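## Task

Rotate the three dice until the values showing on their upper faces total 8, with each die lying entirely on the mat and resting flat on a face when finished.

## Robot and tools

Robot: two six-joint UR7e-type arms, left_arm and right_arm, each ending in a two-finger parallel gripper that opens to 50 mm. Calibrated bases in the scene frame: left_arm at (+0.071, +0.375, +0.013) m, right_arm at (-0.029, -0.332, +0.013) m, both turned only slightly about z. Left and right are arm names, not sides of any image.

Frame: every position, orientation, velocity and offset uses the scene frame. Its origin sits at table-top height halfway between the nominal bases; +x points out over the table, +y toward left_arm, +z up. Reported hand positions can be a few cm off, more at long reach.

Gripper geometry: fingers point along the gripper's own +z and close along its own x. end_effector_position is the point between the pads; fingertips reach 17.5 mm past it. A camera block juts about 10 cm toward the gripper's -y and turns with it.

The 18-number row (used by execute_actions and move): one flat list covering both arms. Numbers 1-9 are left_arm: dx, dy, dz, rx, ry, rz, position, force_limit, speed. Numbers 10-18 are the same nine for right_arm. Always send all 18, even if one arm stays put. dx, dy, dz, rx, ry, rz are offsets, not poses: they are measured from that arm's Hand target as it stood when the action or move began, along scene axes, each in [-1, 1], where 1.0 equals 0.6 m for translation and 180 degrees for rotation. rx, ry, rz form a single rotation vector, turning about the Hand target's position. Six zeros means stay at (or return to) the current Hand target. Repeating the same offset in a new call moves further. Each controller step the commanded orientation is limited to within 32 degrees of the measured one.

Gripper numbers (absolute settings, not offsets, in [-1, 1]): position +1 fully open, about -0.65 pads touching, -1 to grip (closes until blocked). force_limit per pad: -1 about 20 N, 0 about 102 N, +1 about 185 N. speed of the gap: -1 20 mm/s, 0 85 mm/s, +1 150 mm/s. Both default to +1. To leave a gripper unchanged, resend its last three values; 0 is a real command. New force or speed only applies once position changes by 0.01 or more.

Tools:
- execute_actions(actions, cameras): actions is a list of actions; each action is a list of up to 15 rows, one per 1/30 s step, and a shorter list holds its last row. Every row counts from the action's starting Hand target, not from the row before. Images come back when actions is empty or cameras names them.
- move(target, speed, blend, stop_force, zero, blocking, cameras): straight-line path toward target, given as one 18-number row or a list of up to 15 rows; all rows count from the same starting Hand targets. speed: m/s, 0.002 to 3.6, default 0.25 (turning up to twice that in rad/s), one value or one per target. blend: corner rounding in m for lists, 0 means stop at each. stop_force: N, 3 to 120, ends an arm's path when its wrist sensor feels that much push; unreliable if the gripper rotates, and it will not notice light pushes on loose objects. zero (only with stop_force): re-zero before the move, default true. blocking=false returns after about 0.5 s while the move continues (not allowed with stop_force). Paths do not avoid obstacles or the other arm; keep paths away from an arm's own base. The result adds a move: line with the ending (done, off_target, moving, held, fault) and which limits acted (paced = pose clipped, held = steps withheld).
- wait(seconds 0 to 10, cameras): let time pass holding commands.
- stop(cameras): brake a running move.
- zoom_image(camera, region): enlarge [x0, y0, x1, y1] pixels of that camera's latest image, at most 504 by 504.
- zero_wrist_force(arm): tare that arm's wrist sensor.
- read_manual(section): licence texts only, default "licences".
- finished_scene(scene): end the current scene, giving its number; make no further call in that reply.

Cameras: cam_head_left, cam_head_right, cam_high, cam_low, cam_left_wrist, cam_right_wrist, all 672x504; ["all"] shows every one. Wrist camera images may lag while the arm moves.

Results: end_effector_position (m), end_effector_quat_wxyz, velocities; Hand target (the last commanded pose, the base for the next offsets; the gripper often rests short of it, so resend the missing distance); Tool commands; object_status: 0 moving, 1 blocked while opening, 2 blocked while closing (a grip), 3 reached the commanded opening or pads met (usually nothing held). Opening in mm is about (250 - position_measured) x 0.202. Wrist force and torque are in the gripper's own axes, showing the force from the surface into the arm; a third line shows the peak since last shown. Joint torques include the arm's weight. MOTOR HOT appears at 70 °C; at 85 °C the arm brakes for 30 to 60 s.

Avoid: pushing into contact with a stiff arm (even slightly past a firm surface can trip a stop); joint contact torque over 136 N m on the first three joints or 25.4 N m on the wrists, or about 150 N outside force, both causing a 10 s stop; grippers pressing on each other or the arms colliding; dropping dice, releasing them while moving, slamming, or letting anything leave the table. Fast moves overshoot and hit harder. Loose objects may get nudged now and then, so check the dice before finishing.

Each tool is called by a JSON object that holds its "method" and its "body", one argument or row to a line.

## Session

{"method": "execute_actions", "body": {
  "actions": []
}}

Scene clock: 0.00 s.
left_arm: end_effector_position=(+0.6591, +0.4557, +0.1297) position_measured=3 object_status=3 end_effector_quat_wxyz=(-0.018, +0.997, -0.070, +0.032) | right_arm: end_effector_position=(+0.1955, -0.3481, +0.1165) position_measured=3 object_status=3 end_effector_quat_wxyz=(+0.029, +0.134, +0.990, +0.017)
Joint positions: left_arm=[-0.13 -1.277 1.812 -2.17 -1.533 1.605] | right_arm=[3.688 -0.719 -2.645 -1.283 1.559 -0.724]
Joint velocities: within noise
Joint torques (N m): no reading
Motor temperatures (°C): left_arm=[30 35 29 37 35 38] | right_arm=[30 31 32 40 41 36]
Wrist force (N): no reading
Wrist torque (N m): no reading
Wrist force, peak (N): no reading
Hand target: left_arm +0.6591, +0.4557, +0.1297; -0.018, +0.997, -0.070, +0.032 | right_arm +0.1955, -0.3481, +0.1165; +0.029, +0.134, +0.990, +0.017
Tool commands: left_gripper/position=+1.0 left_gripper/force_limit=+1.0 left_gripper/speed=+1.0 right_gripper/position=+1.0 right_gripper/force_limit=+1.0 right_gripper/speed=+1.0
camera_calibration:
cam_left_wrist: T_world_to_cam=[[0.987356, -0.142685, 0.0690591, -0.585294], [-0.157441, -0.933406, 0.322437, 0.498473], [0.0184533, -0.329232, -0.944069, 0.386024], [0, 0, 0, 1]] pos_world=[0.649251, 0.508856, 0.244127]
cam_right_wrist: T_world_to_cam=[[-0.971965, 0.232237, -0.0367342, 0.27965], [0.199903, 0.898468, 0.390889, 0.246331], [0.123784, 0.372588, -0.919704, 0.346668], [0, 0, 0, 1]] pos_world=[0.179656, -0.41543, 0.232816]

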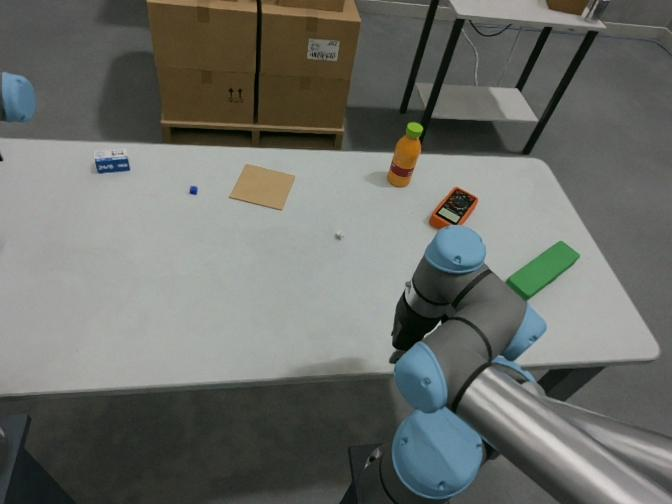

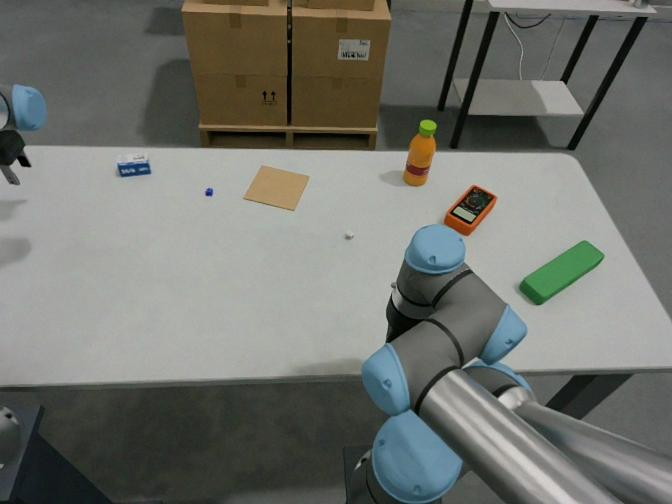

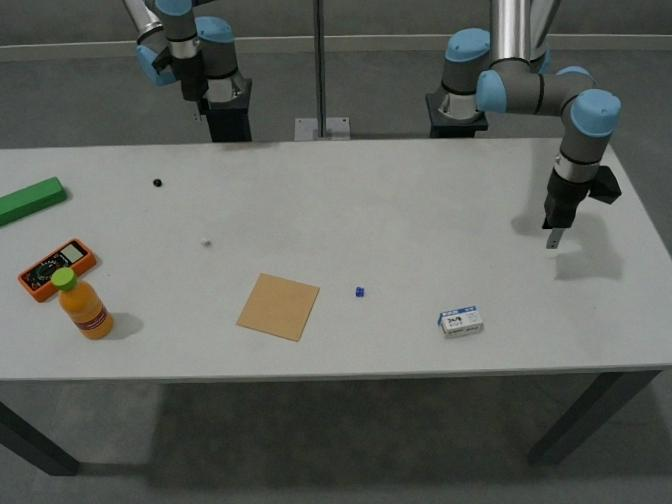

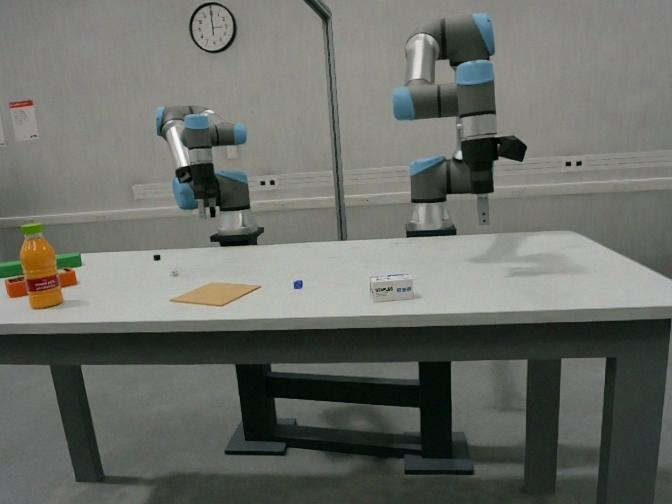

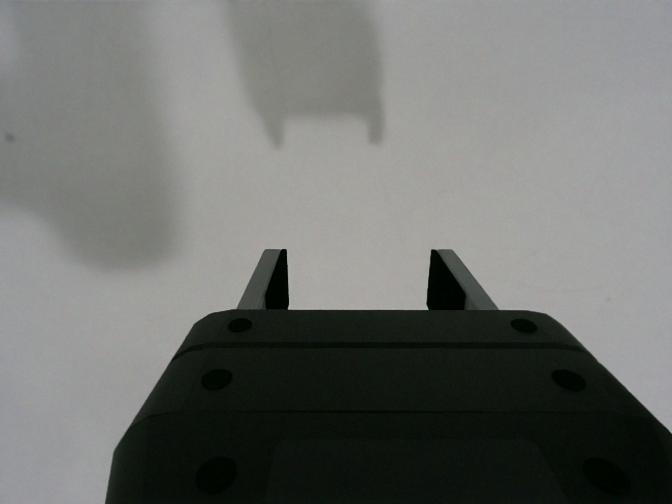

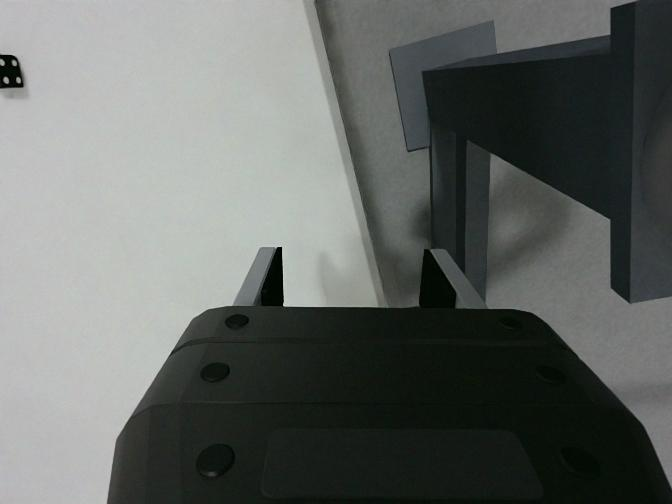

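{"method": "zoom_image", "body": {
  "camera": "cam_high",
  "region": [190, 230, 230, 260]
}}

{"method": "zoom_image", "body": {
  "camera": "cam_high",
  "region": [340, 277, 380, 307]
}}

{"method": "zoom_image", "body": {
  "camera": "cam_high",
  "region": [138, 168, 178, 198]
}}

{"method": "zoom_image", "body": {
  "camera": "cam_head_right",
  "region": [189, 177, 229, 207]
}}

{"method": "zoom_image", "body": {
  "camera": "cam_head_left",
  "region": [319, 220, 359, 250]
}}

{"method": "zoom_image", "body": {
  "camera": "cam_low",
  "region": [280, 270, 320, 300]
}}

{"method": "zoom_image", "body": {
  "camera": "cam_low",
  "region": [140, 242, 200, 287]
}}

{"method": "zoom_image", "body": {
  "camera": "cam_right_wrist",
  "region": [0, 30, 80, 110]
}}

Scaled by 12.600 from the camera's 672x504 image, which has a finer 960x720 frame.

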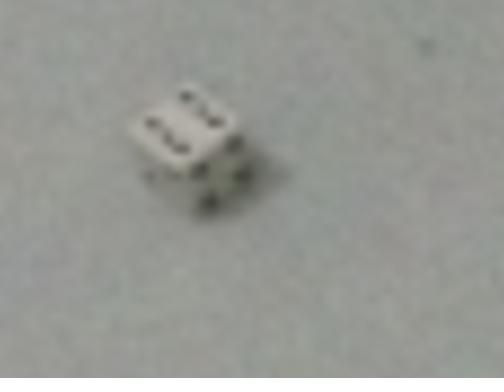

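Scaled by 12.600 from the camera's 672x504 image, which has a finer 960x720 frame.

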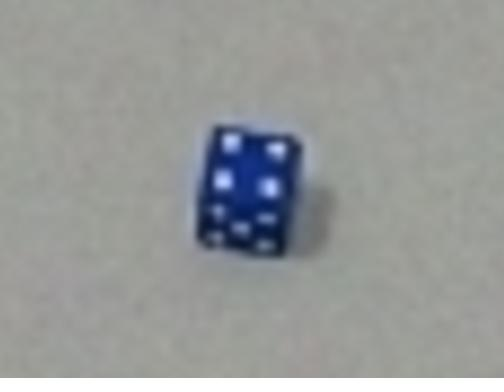

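Scaled by 12.600 from the camera's 672x504 image, which has a finer 960x720 frame.

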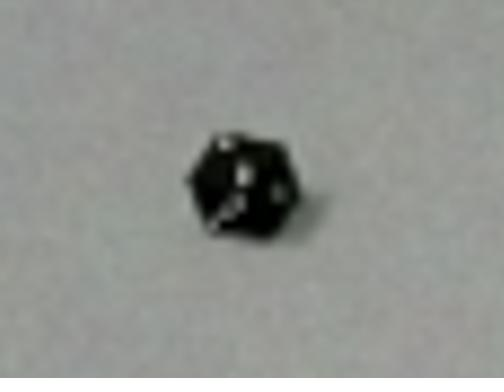

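Scaled by 12.600 from the camera's 672x504 image, which has a finer 960x720 frame.

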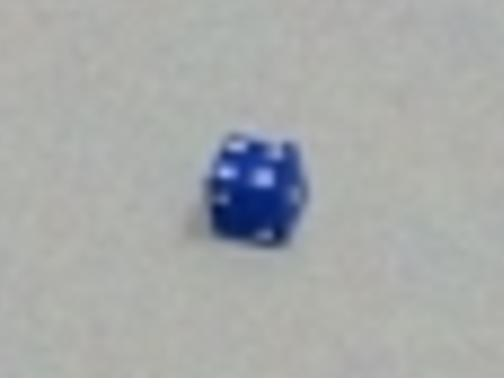

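Scaled by 12.600 from the camera's 672x504 image, which has a finer 960x720 frame.

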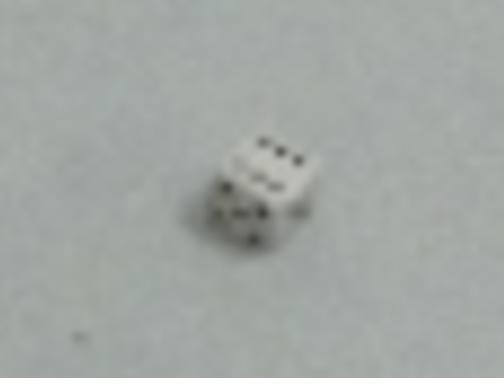

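Scaled by 12.600 from the camera's 672x504 image, which has a finer 960x720 frame.

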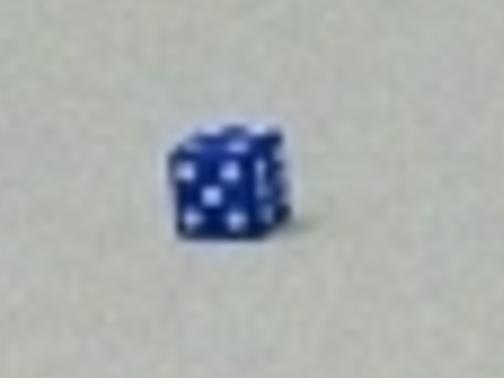

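Scaled by 8.400 from the camera's 672x504 image, which has a finer 960x720 frame.

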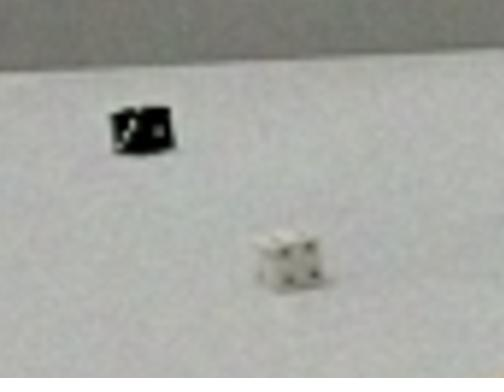

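Scaled by 6.300 from the camera's 672x504 image, which has a finer 960x720 frame.

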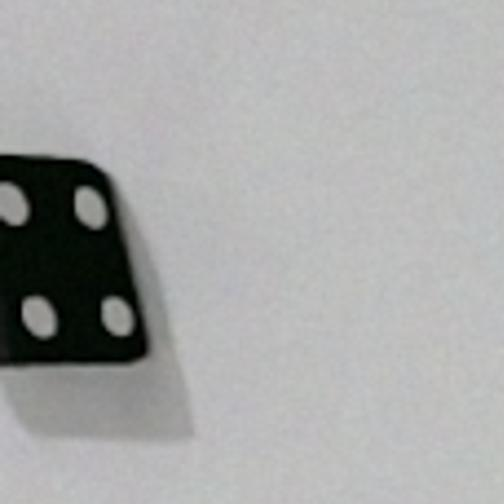

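{"method": "move", "body": {
  "target": [
    [0.05,-0.56,0.083,0,0,0,1,1,1,0.284,-0.142,0.198,0,0,0,1,1,1]
  ],
  "speed": 0.35,
  "cameras": ["cam_left_wrist","cam_right_wrist"]
}}

Scene clock: 22.03 s.
left_arm: end_effector_position=(+0.6891, +0.1198, +0.1795) position_measured=3 object_status=3 end_effector_quat_wxyz=(-0.018, +0.997, -0.070, +0.032) | right_arm: end_effector_position=(+0.3658, -0.4332, +0.2352) position_measured=3 object_status=3 end_effector_quat_wxyz=(+0.029, +0.134, +0.990, +0.017)
Joint positions: left_arm=[-0.64 -1.153 1.489 -1.944 -1.506 1.095] | right_arm=[3.176 -1.313 -2.083 -1.254 1.592 -1.234]
Joint torques (N m): left_arm=[-6 -41.35 -32.58 -3.73 -0.87 -1.71] | right_arm=[-3.95 7.31 36.37 3.77 -1.77 -0.32]
Wrist force (N): left_arm=[0.4 0.1 0.2] | right_arm=[0.2 0.2 0.1]
Wrist torque (N m): left_arm=[0.03 -0.07 -0.05] | right_arm=[0.04 -0.03 -0.04]
Wrist force, peak (N): left_arm=[1.2 4.5 -0.7] | right_arm=[-2.4 -0.3 -1.1]
Hand target: left_arm +0.6891, +0.1197, +0.1795; -0.018, +0.997, -0.070, +0.032 | right_arm +0.3659, -0.4333, +0.2353; +0.029, +0.134, +0.990, +0.017
Off the commanded pose: left_arm 0.000 m, 0 deg | right_arm 0.000 m, 0 deg.
move: done
camera_calibration:
cam_left_wrist: T_world_to_cam=[[0.987324, -0.142881, 0.0691089, -0.666241], [-0.157641, -0.933407, 0.322335, 0.173774], [0.0184511, -0.329144, -0.9441, 0.321891], [0, 0, 0, 1]] pos_world=[0.67925, 0.172957, 0.293926]
cam_right_wrist: T_world_to_cam=[[-0.971946, 0.232332, -0.0366471, 0.469406], [0.199995, 0.898357, 0.391097, 0.242168], [0.123786, 0.372796, -0.91962, 0.466524], [0, 0, 0, 1]] pos_world=[0.350056, -0.50053, 0.351515]
Images, in order (width x height): cam_left_wrist 672x504, cam_right_wrist 672x504.

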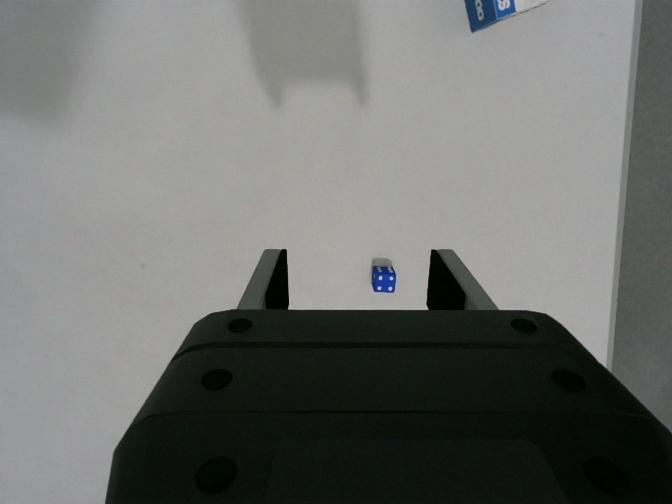

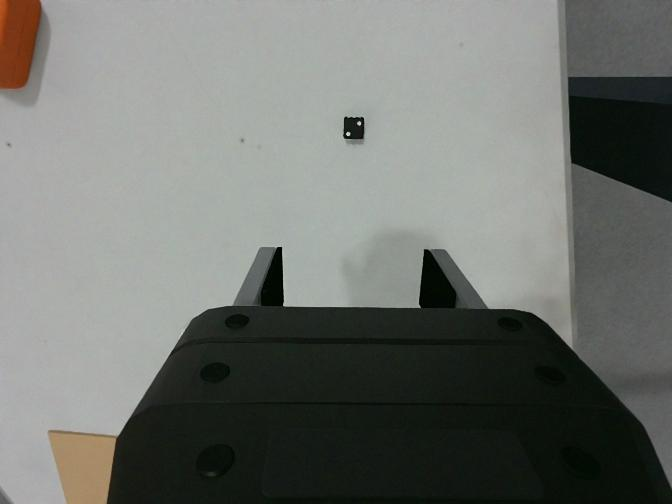

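{"method": "zoom_image", "body": {
  "camera": "cam_left_wrist",
  "region": [364, 253, 404, 303]
}}

{"method": "zoom_image", "body": {
  "camera": "cam_right_wrist",
  "region": [334, 103, 374, 153]
}}

Scaled by 10.080 from the camera's 672x504 image, which has a finer 960x720 frame.

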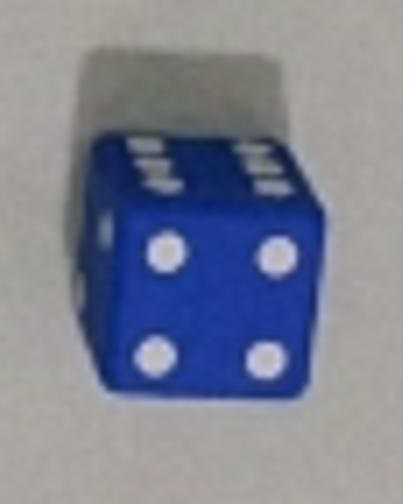

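Scaled by 10.080 from the camera's 672x504 image, which has a finer 960x720 frame.

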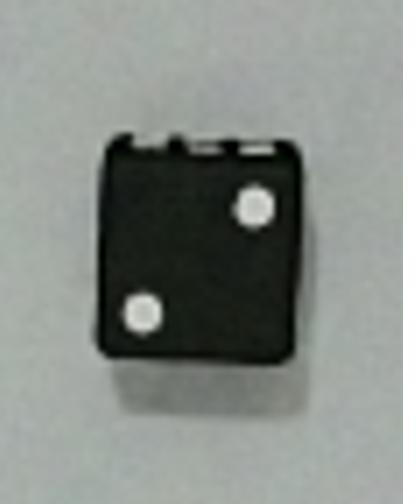

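{"method": "move", "body": {
  "target": [
    [0.0442,-0.1265,-0.1825,0,0,0,1,1,1,-0.0165,-0.0495,-0.2755,0,0,0,1,1,1]
  ],
  "cameras": ["cam_left_wrist","cam_right_wrist"]
}}

Scene clock: 36.67 s.
left_arm: end_effector_position=(+0.7156, +0.0439, +0.0700) position_measured=3 object_status=3 end_effector_quat_wxyz=(-0.018, +0.997, -0.070, +0.032) | right_arm: end_effector_position=(+0.3560, -0.4630, +0.0700) position_measured=3 object_status=3 end_effector_quat_wxyz=(+0.029, +0.134, +0.990, +0.017) end_effector_velocity=(+0.001, +0.000, +0.000) end_effector_angular_velocity=(+0.000, -0.002, +0.001)
Joint positions: left_arm=[-0.706 -0.921 1.422 -2.104 -1.504 1.029] | right_arm=[3.097 -1.557 -2.371 -0.723 1.597 -1.314]
Joint velocities: left_arm=[within noise] | right_arm=[0.001 -0.002 0 0.005 0 0]
Joint torques (N m): left_arm=[3.72 -47.27 -23.18 -2.2 0.68 2.7] | right_arm=[7.34 10.77 14.51 5.05 -0.2 1.65]
Wrist force (N): left_arm=[0.5 0.2 0.0] | right_arm=[0.3 0.1 0.1]
Wrist torque (N m): left_arm=[0.05 -0.07 -0.04] | right_arm=[0.03 -0.05 0.05]
Wrist force, peak (N): left_arm=[0.9 1.8 2.4] | right_arm=[0.6 -0.8 3.3]
Hand target: left_arm +0.7156, +0.0438, +0.0700; -0.018, +0.997, -0.070, +0.032 | right_arm +0.3560, -0.4630, +0.0700; +0.029, +0.134, +0.990, +0.017
Off the commanded pose: left_arm 0.000 m, 0 deg | right_arm 0.000 m, 0 deg.
move: done
camera_calibration:
cam_left_wrist: T_world_to_cam=[[0.987358, -0.142677, 0.0690412, -0.695735], [-0.157426, -0.933439, 0.322349, 0.142124], [0.0184539, -0.329143, -0.9441, 0.1931], [0, 0, 0, 1]] pos_world=[0.705751, 0.0969564, 0.184527]
cam_right_wrist: T_world_to_cam=[[-0.971938, 0.232327, -0.0368849, 0.46079], [0.199908, 0.898398, 0.391046, 0.335569], [0.123988, 0.372699, -0.919632, 0.326808], [0, 0, 0, 1]] pos_world=[0.340256, -0.53033, 0.186316]
Images, in order (width x height): cam_left_wrist 672x504, cam_right_wrist 672x504.

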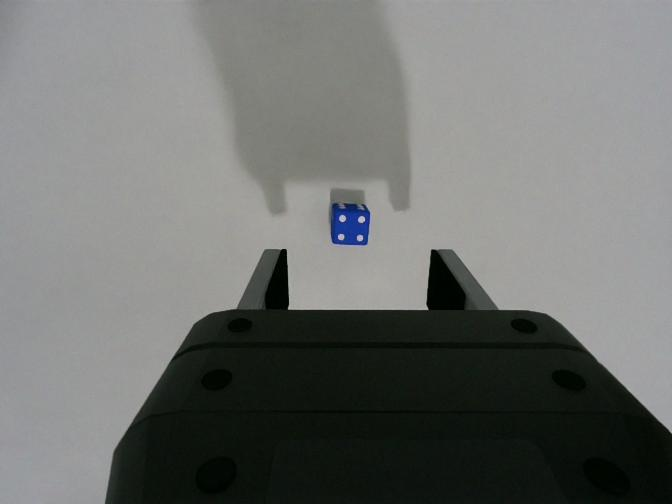

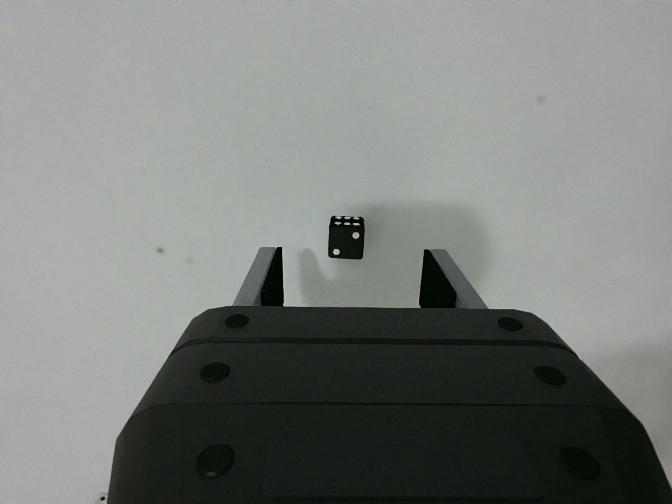

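{"method": "move", "body": {
  "target": [
    [0,0.0073,-0.085,0,0,0,1,1,1,0.0015,-0.003,-0.085,0,0,0,1,1,1]
  ],
  "speed": 0.05,
  "stop_force": 8
}}

{"method": "move", "body": {
  "target": [
    [0,0,0,0,0,0,-1,-0.8,-0.6,0,0,0,0,0,0,-1,-0.8,-0.6]
  ],
  "cameras": ["cam_left_wrist","cam_right_wrist"]
}}

Scene clock: 41.73 s.
left_arm: end_effector_position=(+0.7156, +0.0480, +0.0213) position_measured=3 object_status=3 end_effector_quat_wxyz=(-0.018, +0.997, -0.070, +0.032) | right_arm: end_effector_position=(+0.3568, -0.4648, +0.0198) position_measured=3 object_status=3 end_effector_quat_wxyz=(+0.029, +0.134, +0.990, +0.017)
Joint positions: left_arm=[-0.702 -0.864 1.466 -2.205 -1.504 1.033] | right_arm=[3.092 -1.695 -2.421 -0.535 1.597 -1.318]
Joint torques (N m): left_arm=[-5.99 -62.64 -31.52 -5.34 1.71 -2.63] | right_arm=[8.87 22.5 27.26 4.68 -2.08 1.58]
Wrist force (N): left_arm=[0.8 -1.3 -0.2] | right_arm=[0.0 0.6 0.5]
Wrist torque (N m): left_arm=[-0.19 -0.12 -0.01] | right_arm=[0.12 0.01 0.15]
Wrist force, peak (N): left_arm=[-4.2 -10.2 -73.4] | right_arm=[10.9 1.3 -118.3]
Hand target: left_arm +0.7156, +0.0480, +0.0213; -0.018, +0.997, -0.070, +0.032 (not the last commanded pose) | right_arm +0.3568, -0.4648, +0.0198; +0.029, +0.134, +0.990, +0.017 (not the last commanded pose)
Off the commanded pose: left_arm 0.002 m, 0 deg | right_arm 0.001 m, 0 deg.
move: contact (left_arm, right_arm)

Scene clock: 42.70 s.
left_arm: end_effector_position=(+0.7156, +0.0480, +0.0213) position_measured=174 object_status=2 end_effector_quat_wxyz=(-0.018, +0.997, -0.070, +0.032) | right_arm: end_effector_position=(+0.3568, -0.4648, +0.0198) position_measured=174 object_status=2 end_effector_quat_wxyz=(+0.029, +0.134, +0.990, +0.017)
Joint positions: left_arm=[-0.702 -0.864 1.466 -2.205 -1.504 1.033] | right_arm=[3.092 -1.695 -2.421 -0.535 1.597 -1.318]
Joint torques (N m): left_arm=[-5.58 -61.33 -30.04 -5.38 1.6 -2.61] | right_arm=[8.48 22.89 27.26 4.54 -2.21 1.53]
Wrist force (N): left_arm=[0.5 -1.4 -1.2] | right_arm=[-0.1 0.7 0.1]
Wrist torque (N m): left_arm=[-0.15 -0.13 -0.01] | right_arm=[0.14 0.02 0.15]
Wrist force, peak (N): left_arm=[0.4 -1.8 -1.2] | right_arm=[0.0 0.9 0.3]
Hand target: left_arm +0.7156, +0.0480, +0.0213; -0.018, +0.997, -0.070, +0.032 | right_arm +0.3568, -0.4648, +0.0198; +0.029, +0.134, +0.990, +0.017
Off the commanded pose: left_arm 0.000 m, 0 deg | right_arm 0.000 m, 0 deg.
move: done
camera_calibration:
cam_left_wrist: T_world_to_cam=[[0.987356, -0.142685, 0.0690591, -0.691767], [-0.157441, -0.933406, 0.322437, 0.161771], [0.0184533, -0.329232, -0.944069, 0.148416], [0, 0, 0, 1]] pos_world=[0.705751, 0.101156, 0.135727]
cam_right_wrist: T_world_to_cam=[[-0.971977, 0.232201, -0.0366449, 0.460025], [0.199906, 0.898475, 0.390871, 0.356632], [0.123685, 0.372592, -0.919716, 0.281235], [0, 0, 0, 1]] pos_world=[0.341056, -0.53203, 0.136116]
Images, in order (width x height): cam_left_wrist 672x504, cam_right_wrist 672x504.

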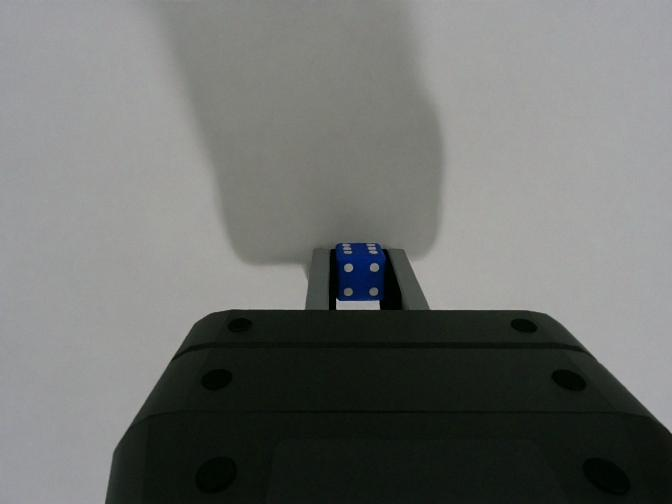

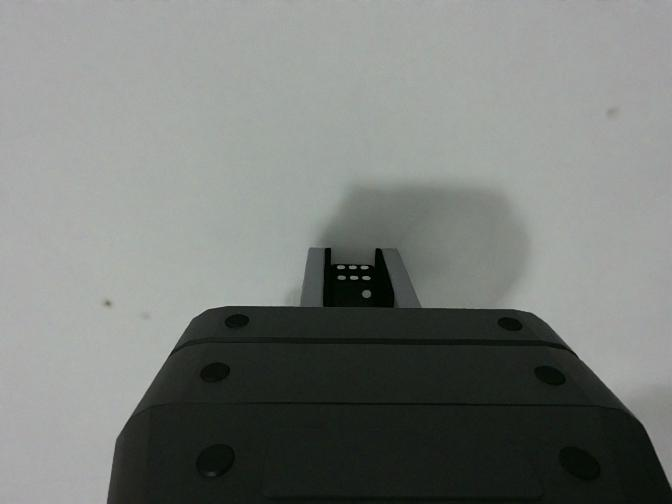

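{"method": "move", "body": {
  "target": [
    [0,0,0.1,0,0,0,-1,-0.8,-0.6,0,0,0.2,0,0,0,-1,-0.8,-0.6],
    [0.069,-0.238,0.1,0,0,0,-1,-0.8,-0.6,0.322,0.225,0.2,0,0,0,-1,-0.8,-0.6],
    [0.069,-0.238,0.02,0,0,0,-1,-0.8,-0.6,0.322,0.225,0.2,0,0,0,-1,-0.8,-0.6]
  ],
  "blend": 0.02,
  "cameras": ["cam_left_wrist","cam_right_wrist","cam_high"]
}}

Scene clock: 48.93 s.
left_arm: end_effector_position=(+0.7570, -0.0948, +0.0334) position_measured=174 object_status=2 end_effector_quat_wxyz=(-0.018, +0.997, -0.070, +0.032) | right_arm: end_effector_position=(+0.5500, -0.3298, +0.1398) position_measured=174 object_status=2 end_effector_quat_wxyz=(+0.029, +0.134, +0.990, +0.017)
Joint positions: left_arm=[-0.806 -0.629 0.983 -1.95 -1.501 0.929] | right_arm=[3.34 -1.826 -1.835 -0.986 1.582 -1.071]
Joint torques (N m): left_arm=[6.91 -60.81 -19.91 -5.27 -0.89 2.6] | right_arm=[-3.06 26.65 35 4.3 1.56 -1.14]
Wrist force (N): left_arm=[0.7 -1.1 0.0] | right_arm=[0.1 0.5 0.4]
Wrist torque (N m): left_arm=[-0.15 -0.12 -0.04] | right_arm=[0.09 -0.02 0.12]
Wrist force, peak (N): left_arm=[0.1 -1.3 4.0] | right_arm=[1.5 -1.8 -2.9]
Hand target: left_arm +0.7570, -0.0948, +0.0333; -0.018, +0.997, -0.070, +0.032 | right_arm +0.5500, -0.3298, +0.1398; +0.029, +0.134, +0.990, +0.017
Off the commanded pose: left_arm 0.000 m, 0 deg | right_arm 0.000 m, 0 deg.
move: done
camera_calibration:
cam_left_wrist: T_world_to_cam=[[0.98736, -0.142716, 0.0689436, -0.753749], [-0.157431, -0.933443, 0.322334, 0.0310549], [0.0183526, -0.329113, -0.944112, 0.112244], [0, 0, 0, 1]] pos_world=[0.74705, -0.0416434, 0.147927]
cam_right_wrist: T_world_to_cam=[[-0.971978, 0.232197, -0.0366466, 0.62079], [0.199901, 0.898476, 0.390871, 0.149886], [0.123685, 0.372592, -0.919716, 0.317546], [0, 0, 0, 1]] pos_world=[0.534156, -0.39713, 0.256216]
Images, in order (width x height): cam_high 672x504, cam_left_wrist 672x504, cam_right_wrist 672x504.

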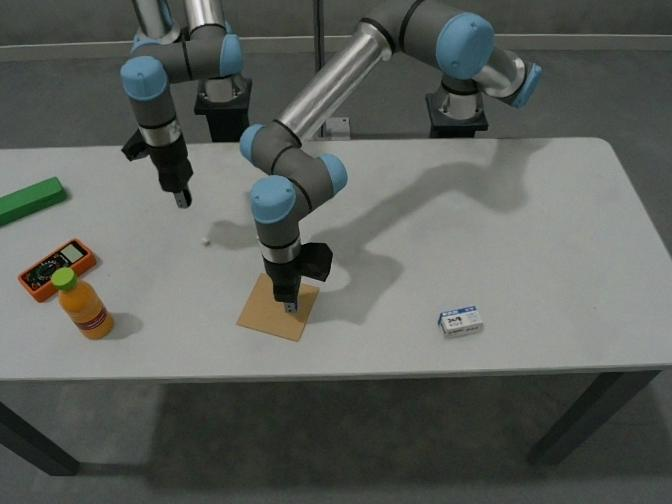

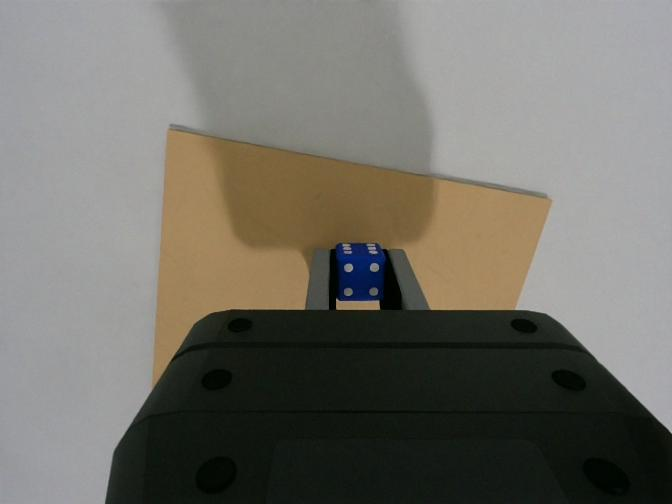

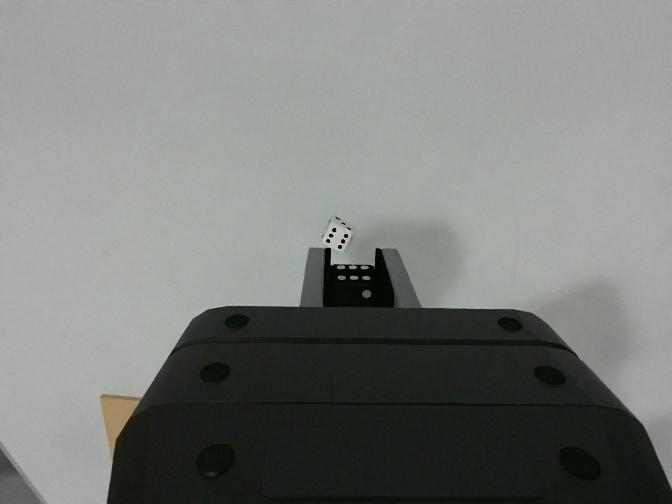

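{"method": "zoom_image", "body": {
  "camera": "cam_right_wrist",
  "region": [318, 208, 358, 258]
}}

{"method": "move", "body": {
  "target": [
    [0,0,-0.03,0,0,0,-1,-0.8,-0.6,0,0,0,0,0,0,-1,-0.8,-0.6]
  ],
  "speed": 0.02,
  "stop_force": 5
}}

{"method": "move", "body": {
  "target": [
    [0,0,0,0,0,0,0.3,-0.8,-0.8,0,0,0,0,0,0,-1,-0.8,-0.6],
    [0,0,0.12,0,0,0,0.3,-0.8,-0.8,0,0,0,0,0,0,-1,-0.8,-0.6],
    [-0.1,0.5,0.2,0,0,0,0.3,-0.8,-0.8,0,0,0,0,0,0,-1,-0.8,-0.6]
  ],
  "blend": [0,0.03,0],
  "speed": 0.35
}}

Scaled by 10.080 from the camera's 672x504 image, which has a finer 960x720 frame.

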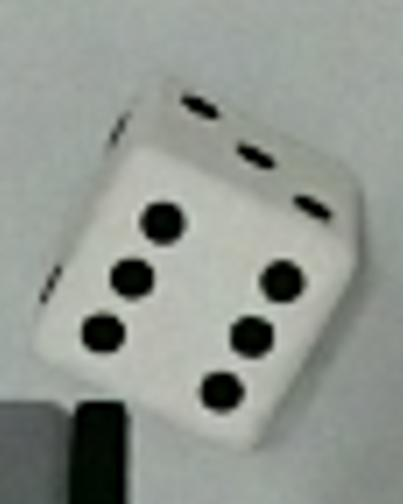

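Scene clock: 54.37 s.
left_arm: end_effector_position=(+0.7570, -0.0948, +0.0252) position_measured=174 object_status=2 end_effector_quat_wxyz=(-0.018, +0.997, -0.070, +0.032) | right_arm: end_effector_position=(+0.5500, -0.3298, +0.1398) position_measured=174 object_status=2 end_effector_quat_wxyz=(+0.029, +0.134, +0.990, +0.017)
Joint positions: left_arm=[-0.806 -0.621 0.99 -1.965 -1.501 0.929] | right_arm=[3.34 -1.826 -1.835 -0.986 1.582 -1.071]
Joint torques (N m): left_arm=[6.6 -64.61 -29.29 0.61 -0.84 2.33] | right_arm=[3.84 26.93 34.75 2.09 1.47 1.44]
Wrist force (N): left_arm=[1.5 -1.3 -8.2] | right_arm=[0.1 0.6 0.1]
Wrist torque (N m): left_arm=[-0.11 -0.17 -0.04] | right_arm=[0.10 0.00 0.12]
Wrist force, peak (N): left_arm=[-4.7 -5.8 -27.1] | right_arm=[0.2 0.9 0.4]
Hand target: left_arm +0.7570, -0.0948, +0.0252; -0.018, +0.997, -0.070, +0.032 (not the last commanded pose) | right_arm +0.5500, -0.3298, +0.1398; +0.029, +0.134, +0.990, +0.017
Off the commanded pose: left_arm 0.010 m, 0 deg | right_arm 0.000 m, 0 deg.
move: contact (left_arm)

Scene clock: 56.63 s.
left_arm: end_effector_position=(+0.6970, +0.2051, +0.1452) position_measured=107 object_status=3 end_effector_quat_wxyz=(-0.018, +0.997, -0.070, +0.032) | right_arm: end_effector_position=(+0.5500, -0.3298, +0.1398) position_measured=174 object_status=2 end_effector_quat_wxyz=(+0.029, +0.134, +0.990, +0.017)
Joint positions: left_arm=[-0.519 -1.17 1.61 -2.056 -1.511 1.217] | right_arm=[3.34 -1.826 -1.835 -0.986 1.582 -1.071]
Joint torques (N m): left_arm=[6.48 -52.29 -15.27 -0.28 1.58 1.21] | right_arm=[4.28 26.62 35.13 1.49 1.49 1.41]
Wrist force (N): left_arm=[0.9 -1.1 0.1] | right_arm=[0.1 0.8 0.4]
Wrist torque (N m): left_arm=[-0.17 -0.16 0.05] | right_arm=[0.13 -0.01 0.12]
Wrist force, peak (N): left_arm=[2.0 -1.2 -5.6] | right_arm=[0.0 1.0 0.3]
Hand target: left_arm +0.6970, +0.2052, +0.1452; -0.018, +0.997, -0.070, +0.032 | right_arm +0.5500, -0.3298, +0.1398; +0.029, +0.134, +0.990, +0.017
Off the commanded pose: left_arm 0.000 m, 0 deg | right_arm 0.000 m, 0 deg.
move: done

{"method": "move", "body": {
  "target": [
    [0,0.3,0,0,0,0,0.3,-0.8,-0.8,0.245,0.3055,0,0,0,0,-1,-0.8,-0.6],
    [0,0.3,0,0,0,0,0.3,-0.8,-0.8,0.245,0.3055,-0.18,0,0,0,-1,-0.8,-0.6]
  ],
  "blend": 0.03
}}

{"method": "move", "body": {
  "target": [
    [0,0,0,0,0,0,0.3,-0.8,-0.8,0,0,-0.03,0,0,0,-1,-0.8,-0.6]
  ],
  "speed": 0.02,
  "stop_force": 5,
  "cameras": ["cam_right_wrist"]
}}

Scene clock: 69.60 s.
left_arm: end_effector_position=(+0.6970, +0.3852, +0.1452) position_measured=107 object_status=3 end_effector_quat_wxyz=(-0.018, +0.997, -0.070, +0.032) | right_arm: end_effector_position=(+0.6970, -0.1465, +0.0320) position_measured=174 object_status=2 end_effector_quat_wxyz=(+0.029, +0.134, +0.990, +0.017) end_effector_velocity=(+0.001, +0.000, +0.000) end_effector_angular_velocity=(+0.002, -0.004, -0.001)
Joint positions: left_arm=[-0.24 -1.223 1.692 -2.098 -1.526 1.495] | right_arm=[3.539 -2.31 -1.382 -0.954 1.569 -0.873]
Joint velocities: left_arm=[within noise] | right_arm=[-0.001 0 -0.001 0.006 0 0]
Joint torques (N m): left_arm=[3.77 -33.78 -32.35 -1.23 1.43 -1.25] | right_arm=[-8.53 46.34 23.26 4.76 -0.05 -2.24]
Wrist force (N): left_arm=[1.0 -1.0 0.4] | right_arm=[0.0 0.8 0.0]
Wrist torque (N m): left_arm=[-0.17 -0.18 0.05] | right_arm=[0.14 0.00 0.03]
Wrist force, peak (N): left_arm=[0.8 -2.5 0.1] | right_arm=[0.2 0.3 3.6]
Hand target: left_arm +0.6970, +0.3852, +0.1452; -0.018, +0.997, -0.070, +0.032 | right_arm +0.6970, -0.1465, +0.0318; +0.029, +0.134, +0.990, +0.017
Off the commanded pose: left_arm 0.000 m, 0 deg | right_arm 0.000 m, 0 deg.
move: done

Scene clock: 71.00 s.
left_arm: end_effector_position=(+0.6970, +0.3852, +0.1452) position_measured=107 object_status=3 end_effector_quat_wxyz=(-0.018, +0.997, -0.070, +0.032) | right_arm: end_effector_position=(+0.6970, -0.1465, +0.0238) position_measured=174 object_status=2 end_effector_quat_wxyz=(+0.029, +0.134, +0.990, +0.017)
Joint positions: left_arm=[-0.24 -1.223 1.692 -2.098 -1.526 1.495] | right_arm=[3.539 -2.321 -1.387 -0.938 1.569 -0.873]
Joint torques (N m): left_arm=[4.22 -34.99 -32.82 -0.49 1.51 1.82] | right_arm=[-6.12 50.63 30.73 0.92 0.73 -1.86]
Wrist force (N): left_arm=[0.6 -1.1 0.2] | right_arm=[-1.6 2.2 -5.3]
Wrist torque (N m): left_arm=[-0.19 -0.12 0.05] | right_arm=[0.11 0.01 0.05]
Wrist force, peak (N): left_arm=[0.8 -1.3 0.1] | right_arm=[5.8 -4.2 -27.1]
Hand target: left_arm +0.6970, +0.3852, +0.1452; -0.018, +0.997, -0.070, +0.032 | right_arm +0.6970, -0.1465, +0.0238; +0.029, +0.134, +0.990, +0.017 (not the last commanded pose)
Off the commanded pose: left_arm 0.000 m, 0 deg | right_arm 0.010 m, 0 deg.
move: contact (right_arm)
camera_calibration:
cam_right_wrist: T_world_to_cam=[[-0.971977, 0.232201, -0.0366449, 0.716929], [0.199906, 0.898475, 0.390871, 0.00107634], [0.123685, 0.372592, -0.919716, 0.12424], [0, 0, 0, 1]] pos_world=[0.681256, -0.21373, 0.140116]
Images, in order (width x height): cam_right_wrist 672x504.

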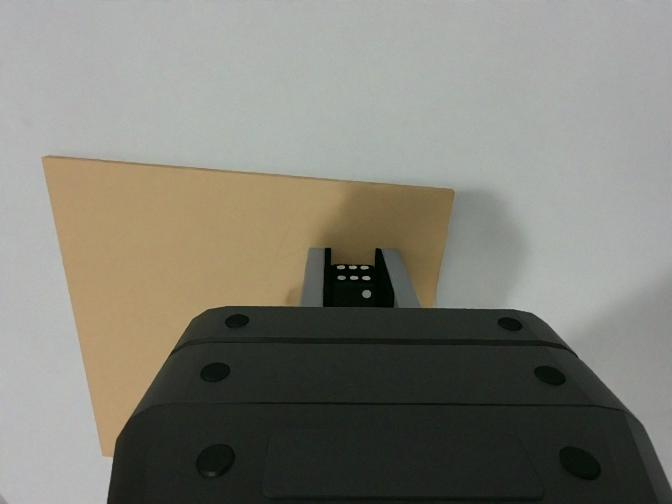

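{"method": "move", "body": {
  "target": [
    [0,0,0,0,0,0,0.3,-0.8,-0.8,0,0,0,0,0,0,0.4,-0.8,-0.8],
    [0,0,0,0,0,0,0.3,-0.8,-0.8,0,0,0.13,0,0,0,0.4,-0.8,-0.8],
    [0,0,0,0,0,0,0.3,-0.8,-0.8,-0.22,-0.274,0.1,0.0661,0.0372,0.3491,0.4,-0.8,-0.8]
  ],
  "blend": [0,0.02,0],
  "speed": 0.4,
  "cameras": ["cam_right_wrist","cam_high"]
}}

{"method": "zoom_image", "body": {
  "camera": "cam_high",
  "region": [230, 265, 326, 345]
}}

Scene clock: 82.83 s.
left_arm: end_effector_position=(+0.6970, +0.3852, +0.1452) position_measured=107 object_status=3 end_effector_quat_wxyz=(-0.018, +0.997, -0.070, +0.032) | right_arm: end_effector_position=(+0.5650, -0.3108, +0.0838) position_measured=92 object_status=3 end_effector_quat_wxyz=(-0.053, -0.398, +0.908, +0.119) end_effector_velocity=(+0.000, +0.000, -0.001) end_effector_angular_velocity=(+0.001, -0.001, +0.006)
Joint positions: left_arm=[-0.24 -1.223 1.692 -2.098 -1.526 1.496] | right_arm=[3.28 -2.049 -1.635 -1.191 1.777 -2.243]
Joint velocities: left_arm=[within noise] | right_arm=[0 -0.001 0 0.001 -0.001 -0.006]
Joint torques (N m): left_arm=[3.96 -34.78 -32.84 -0.44 1.52 2.21] | right_arm=[3.35 34.64 33.73 2.72 -0.65 -2.79]
Wrist force (N): left_arm=[0.8 -1.0 0.3] | right_arm=[0.3 0.4 0.2]
Wrist torque (N m): left_arm=[-0.16 -0.14 0.05] | right_arm=[0.09 -0.06 0.10]
Wrist force, peak (N): left_arm=[1.1 -1.3 0.2] | right_arm=[-1.9 2.0 -5.6]
Hand target: left_arm +0.6970, +0.3852, +0.1452; -0.018, +0.997, -0.070, +0.032 | right_arm +0.5650, -0.3109, +0.0838; -0.053, -0.398, +0.908, +0.119
Off the commanded pose: left_arm 0.000 m, 0 deg | right_arm 0.000 m, 0 deg.
move: done
camera_calibration:
cam_right_wrist: T_world_to_cam=[[-0.649604, -0.76023, 0.00803109, 0.134542], [-0.613975, 0.530803, 0.584195, 0.481095], [-0.448386, 0.374565, -0.811574, 0.571804], [0, 0, 0, 1]] pos_world=[0.639168, -0.367261, 0.181928]
Images, in order (width x height): cam_high 672x504, cam_right_wrist 672x504.

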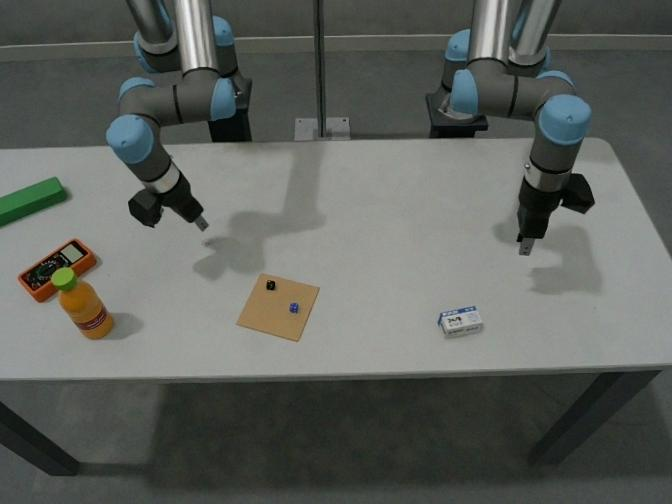

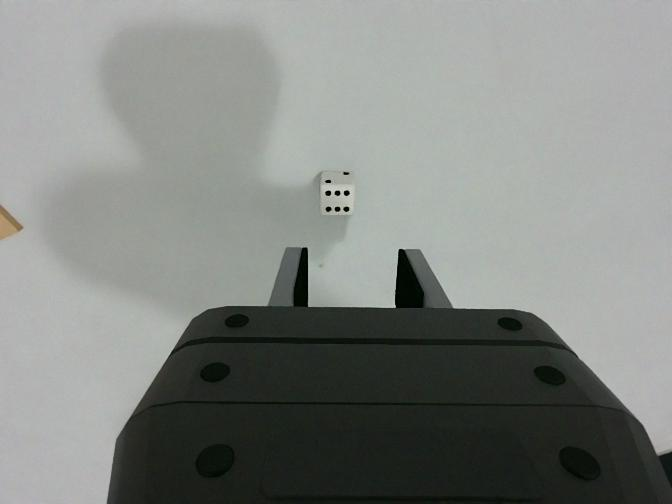

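Scaled by 5.250 from the camera's 672x504 image, which has a finer 960x720 frame.

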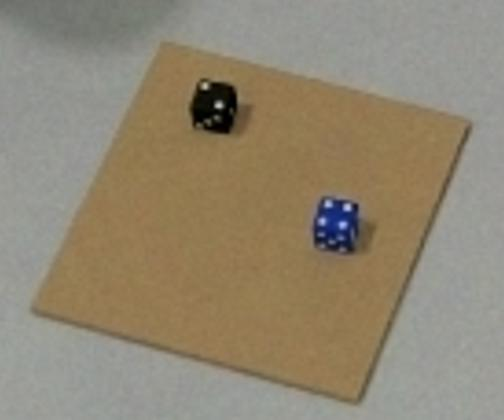

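{"method": "move", "body": {
  "target": [
    [0,0,0,0,0,0,0.3,-0.8,-0.8,0.0095,-0.0035,-0.0988,0,0,0,0.4,-0.8,-0.8]
  ],
  "speed": 0.04,
  "stop_force": 6
}}

{"method": "move", "body": {
  "target": [
    [0,0,0,0,0,0,0.3,-0.8,-0.8,0,0,0,0,0,0,-1,-0.8,-0.6]
  ]
}}

{"method": "move", "body": {
  "target": [
    [0,0,0,0,0,0,0.3,-0.8,-0.8,0,0,0.15,0,0,0,-1,-0.8,-0.6]
  ],
  "cameras": ["cam_right_wrist"]
}}

{"method": "zoom_image", "body": {
  "camera": "cam_right_wrist",
  "region": [280, 220, 400, 310]
}}

Scene clock: 90.40 s.
left_arm: end_effector_position=(+0.6970, +0.3852, +0.1452) position_measured=107 object_status=3 end_effector_quat_wxyz=(-0.018, +0.997, -0.070, +0.032) | right_arm: end_effector_position=(+0.5707, -0.3130, +0.0245) position_measured=92 object_status=3 end_effector_quat_wxyz=(-0.053, -0.398, +0.908, +0.119)
Joint positions: left_arm=[-0.24 -1.223 1.692 -2.098 -1.526 1.496] | right_arm=[3.275 -2.14 -1.668 -1.068 1.776 -2.248]
Joint torques (N m): left_arm=[3.85 -35.21 -32.52 -0.42 1.43 2.16] | right_arm=[2.31 50.76 32.79 2.19 -0.97 0.85]
Wrist force (N): left_arm=[0.8 -1.4 0.2] | right_arm=[0.5 0.5 0.1]
Wrist torque (N m): left_arm=[-0.23 -0.14 0.05] | right_arm=[0.11 -0.09 0.21]
Wrist force, peak (N): left_arm=[1.0 -1.5 0.2] | right_arm=[0.5 0.1 1.1]
Hand target: left_arm +0.6970, +0.3852, +0.1452; -0.018, +0.997, -0.070, +0.032 | right_arm +0.5707, -0.3130, +0.0245; -0.053, -0.398, +0.908, +0.119
Off the commanded pose: left_arm 0.000 m, 0 deg | right_arm 0.000 m, 0 deg.
move: done

Scene clock: 90.97 s.
left_arm: end_effector_position=(+0.6970, +0.3852, +0.1452) position_measured=107 object_status=3 end_effector_quat_wxyz=(-0.018, +0.997, -0.070, +0.032) | right_arm: end_effector_position=(+0.5707, -0.3130, +0.0245) position_measured=175 object_status=2 end_effector_quat_wxyz=(-0.053, -0.398, +0.908, +0.119)
Joint positions: left_arm=[-0.24 -1.223 1.692 -2.098 -1.526 1.496] | right_arm=[3.275 -2.14 -1.668 -1.068 1.776 -2.248]
Joint torques (N m): left_arm=[3.98 -34.96 -32.71 -0.45 1.46 2.11] | right_arm=[4.01 50.4 32.15 2.91 -0.68 1.45]
Wrist force (N): left_arm=[0.6 -1.2 0.7] | right_arm=[0.4 0.4 0.1]
Wrist torque (N m): left_arm=[-0.19 -0.12 0.05] | right_arm=[0.08 -0.09 0.21]
Wrist force, peak (N): left_arm=[1.1 -1.4 0.4] | right_arm=[0.5 0.6 -0.1]
Hand target: left_arm +0.6970, +0.3852, +0.1452; -0.018, +0.997, -0.070, +0.032 | right_arm +0.5707, -0.3130, +0.0245; -0.053, -0.398, +0.908, +0.119
Off the commanded pose: left_arm 0.000 m, 0 deg | right_arm 0.000 m, 0 deg.
move: done

Scene clock: 91.83 s.
left_arm: end_effector_position=(+0.6970, +0.3852, +0.1452) position_measured=107 object_status=3 end_effector_quat_wxyz=(-0.018, +0.997, -0.070, +0.032) | right_arm: end_effector_position=(+0.5707, -0.3130, +0.1144) position_measured=175 object_status=2 end_effector_quat_wxyz=(-0.053, -0.398, +0.908, +0.119) end_effector_velocity=(-0.001, +0.000, +0.001) end_effector_angular_velocity=(+0.000, +0.002, +0.000)
Joint positions: left_arm=[-0.24 -1.223 1.692 -2.098 -1.526 1.496] | right_arm=[3.275 -2.026 -1.581 -1.268 1.776 -2.248]
Joint velocities: left_arm=[within noise] | right_arm=[0 0.002 0.001 -0.005 0 -0.001]
Joint torques (N m): left_arm=[4.1 -34.75 -32.26 -0.45 1.48 2.21] | right_arm=[3.57 49.31 28.39 0.85 -0.43 -1.98]
Wrist force (N): left_arm=[0.9 -1.1 0.5] | right_arm=[0.5 0.6 0.5]
Wrist torque (N m): left_arm=[-0.19 -0.15 0.05] | right_arm=[0.12 -0.09 0.21]
Wrist force, peak (N): left_arm=[0.8 -1.4 0.3] | right_arm=[0.5 -0.5 3.4]
Hand target: left_arm +0.6970, +0.3852, +0.1452; -0.018, +0.997, -0.070, +0.032 | right_arm +0.5707, -0.3130, +0.1145; -0.053, -0.398, +0.908, +0.119
Off the commanded pose: left_arm 0.000 m, 0 deg | right_arm 0.000 m, 0 deg.
move: done
camera_calibration:
cam_right_wrist: T_world_to_cam=[[-0.649454, -0.760358, 0.00806311, 0.136318], [-0.614064, 0.530693, 0.584201, 0.46791], [-0.448481, 0.374461, -0.811569, 0.600048], [0, 0, 0, 1]] pos_world=[0.644968, -0.36936, 0.212528]
Images, in order (width x height): cam_right_wrist 672x504.

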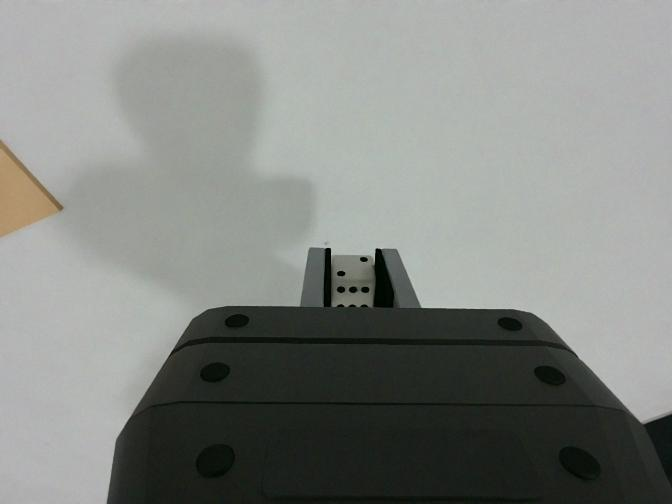

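Scaled by 4.200 from the camera's 672x504 image, which has a finer 960x720 frame.

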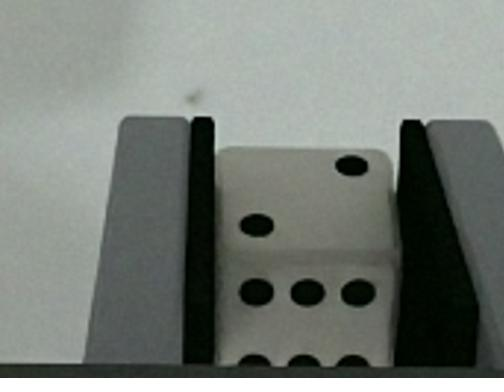

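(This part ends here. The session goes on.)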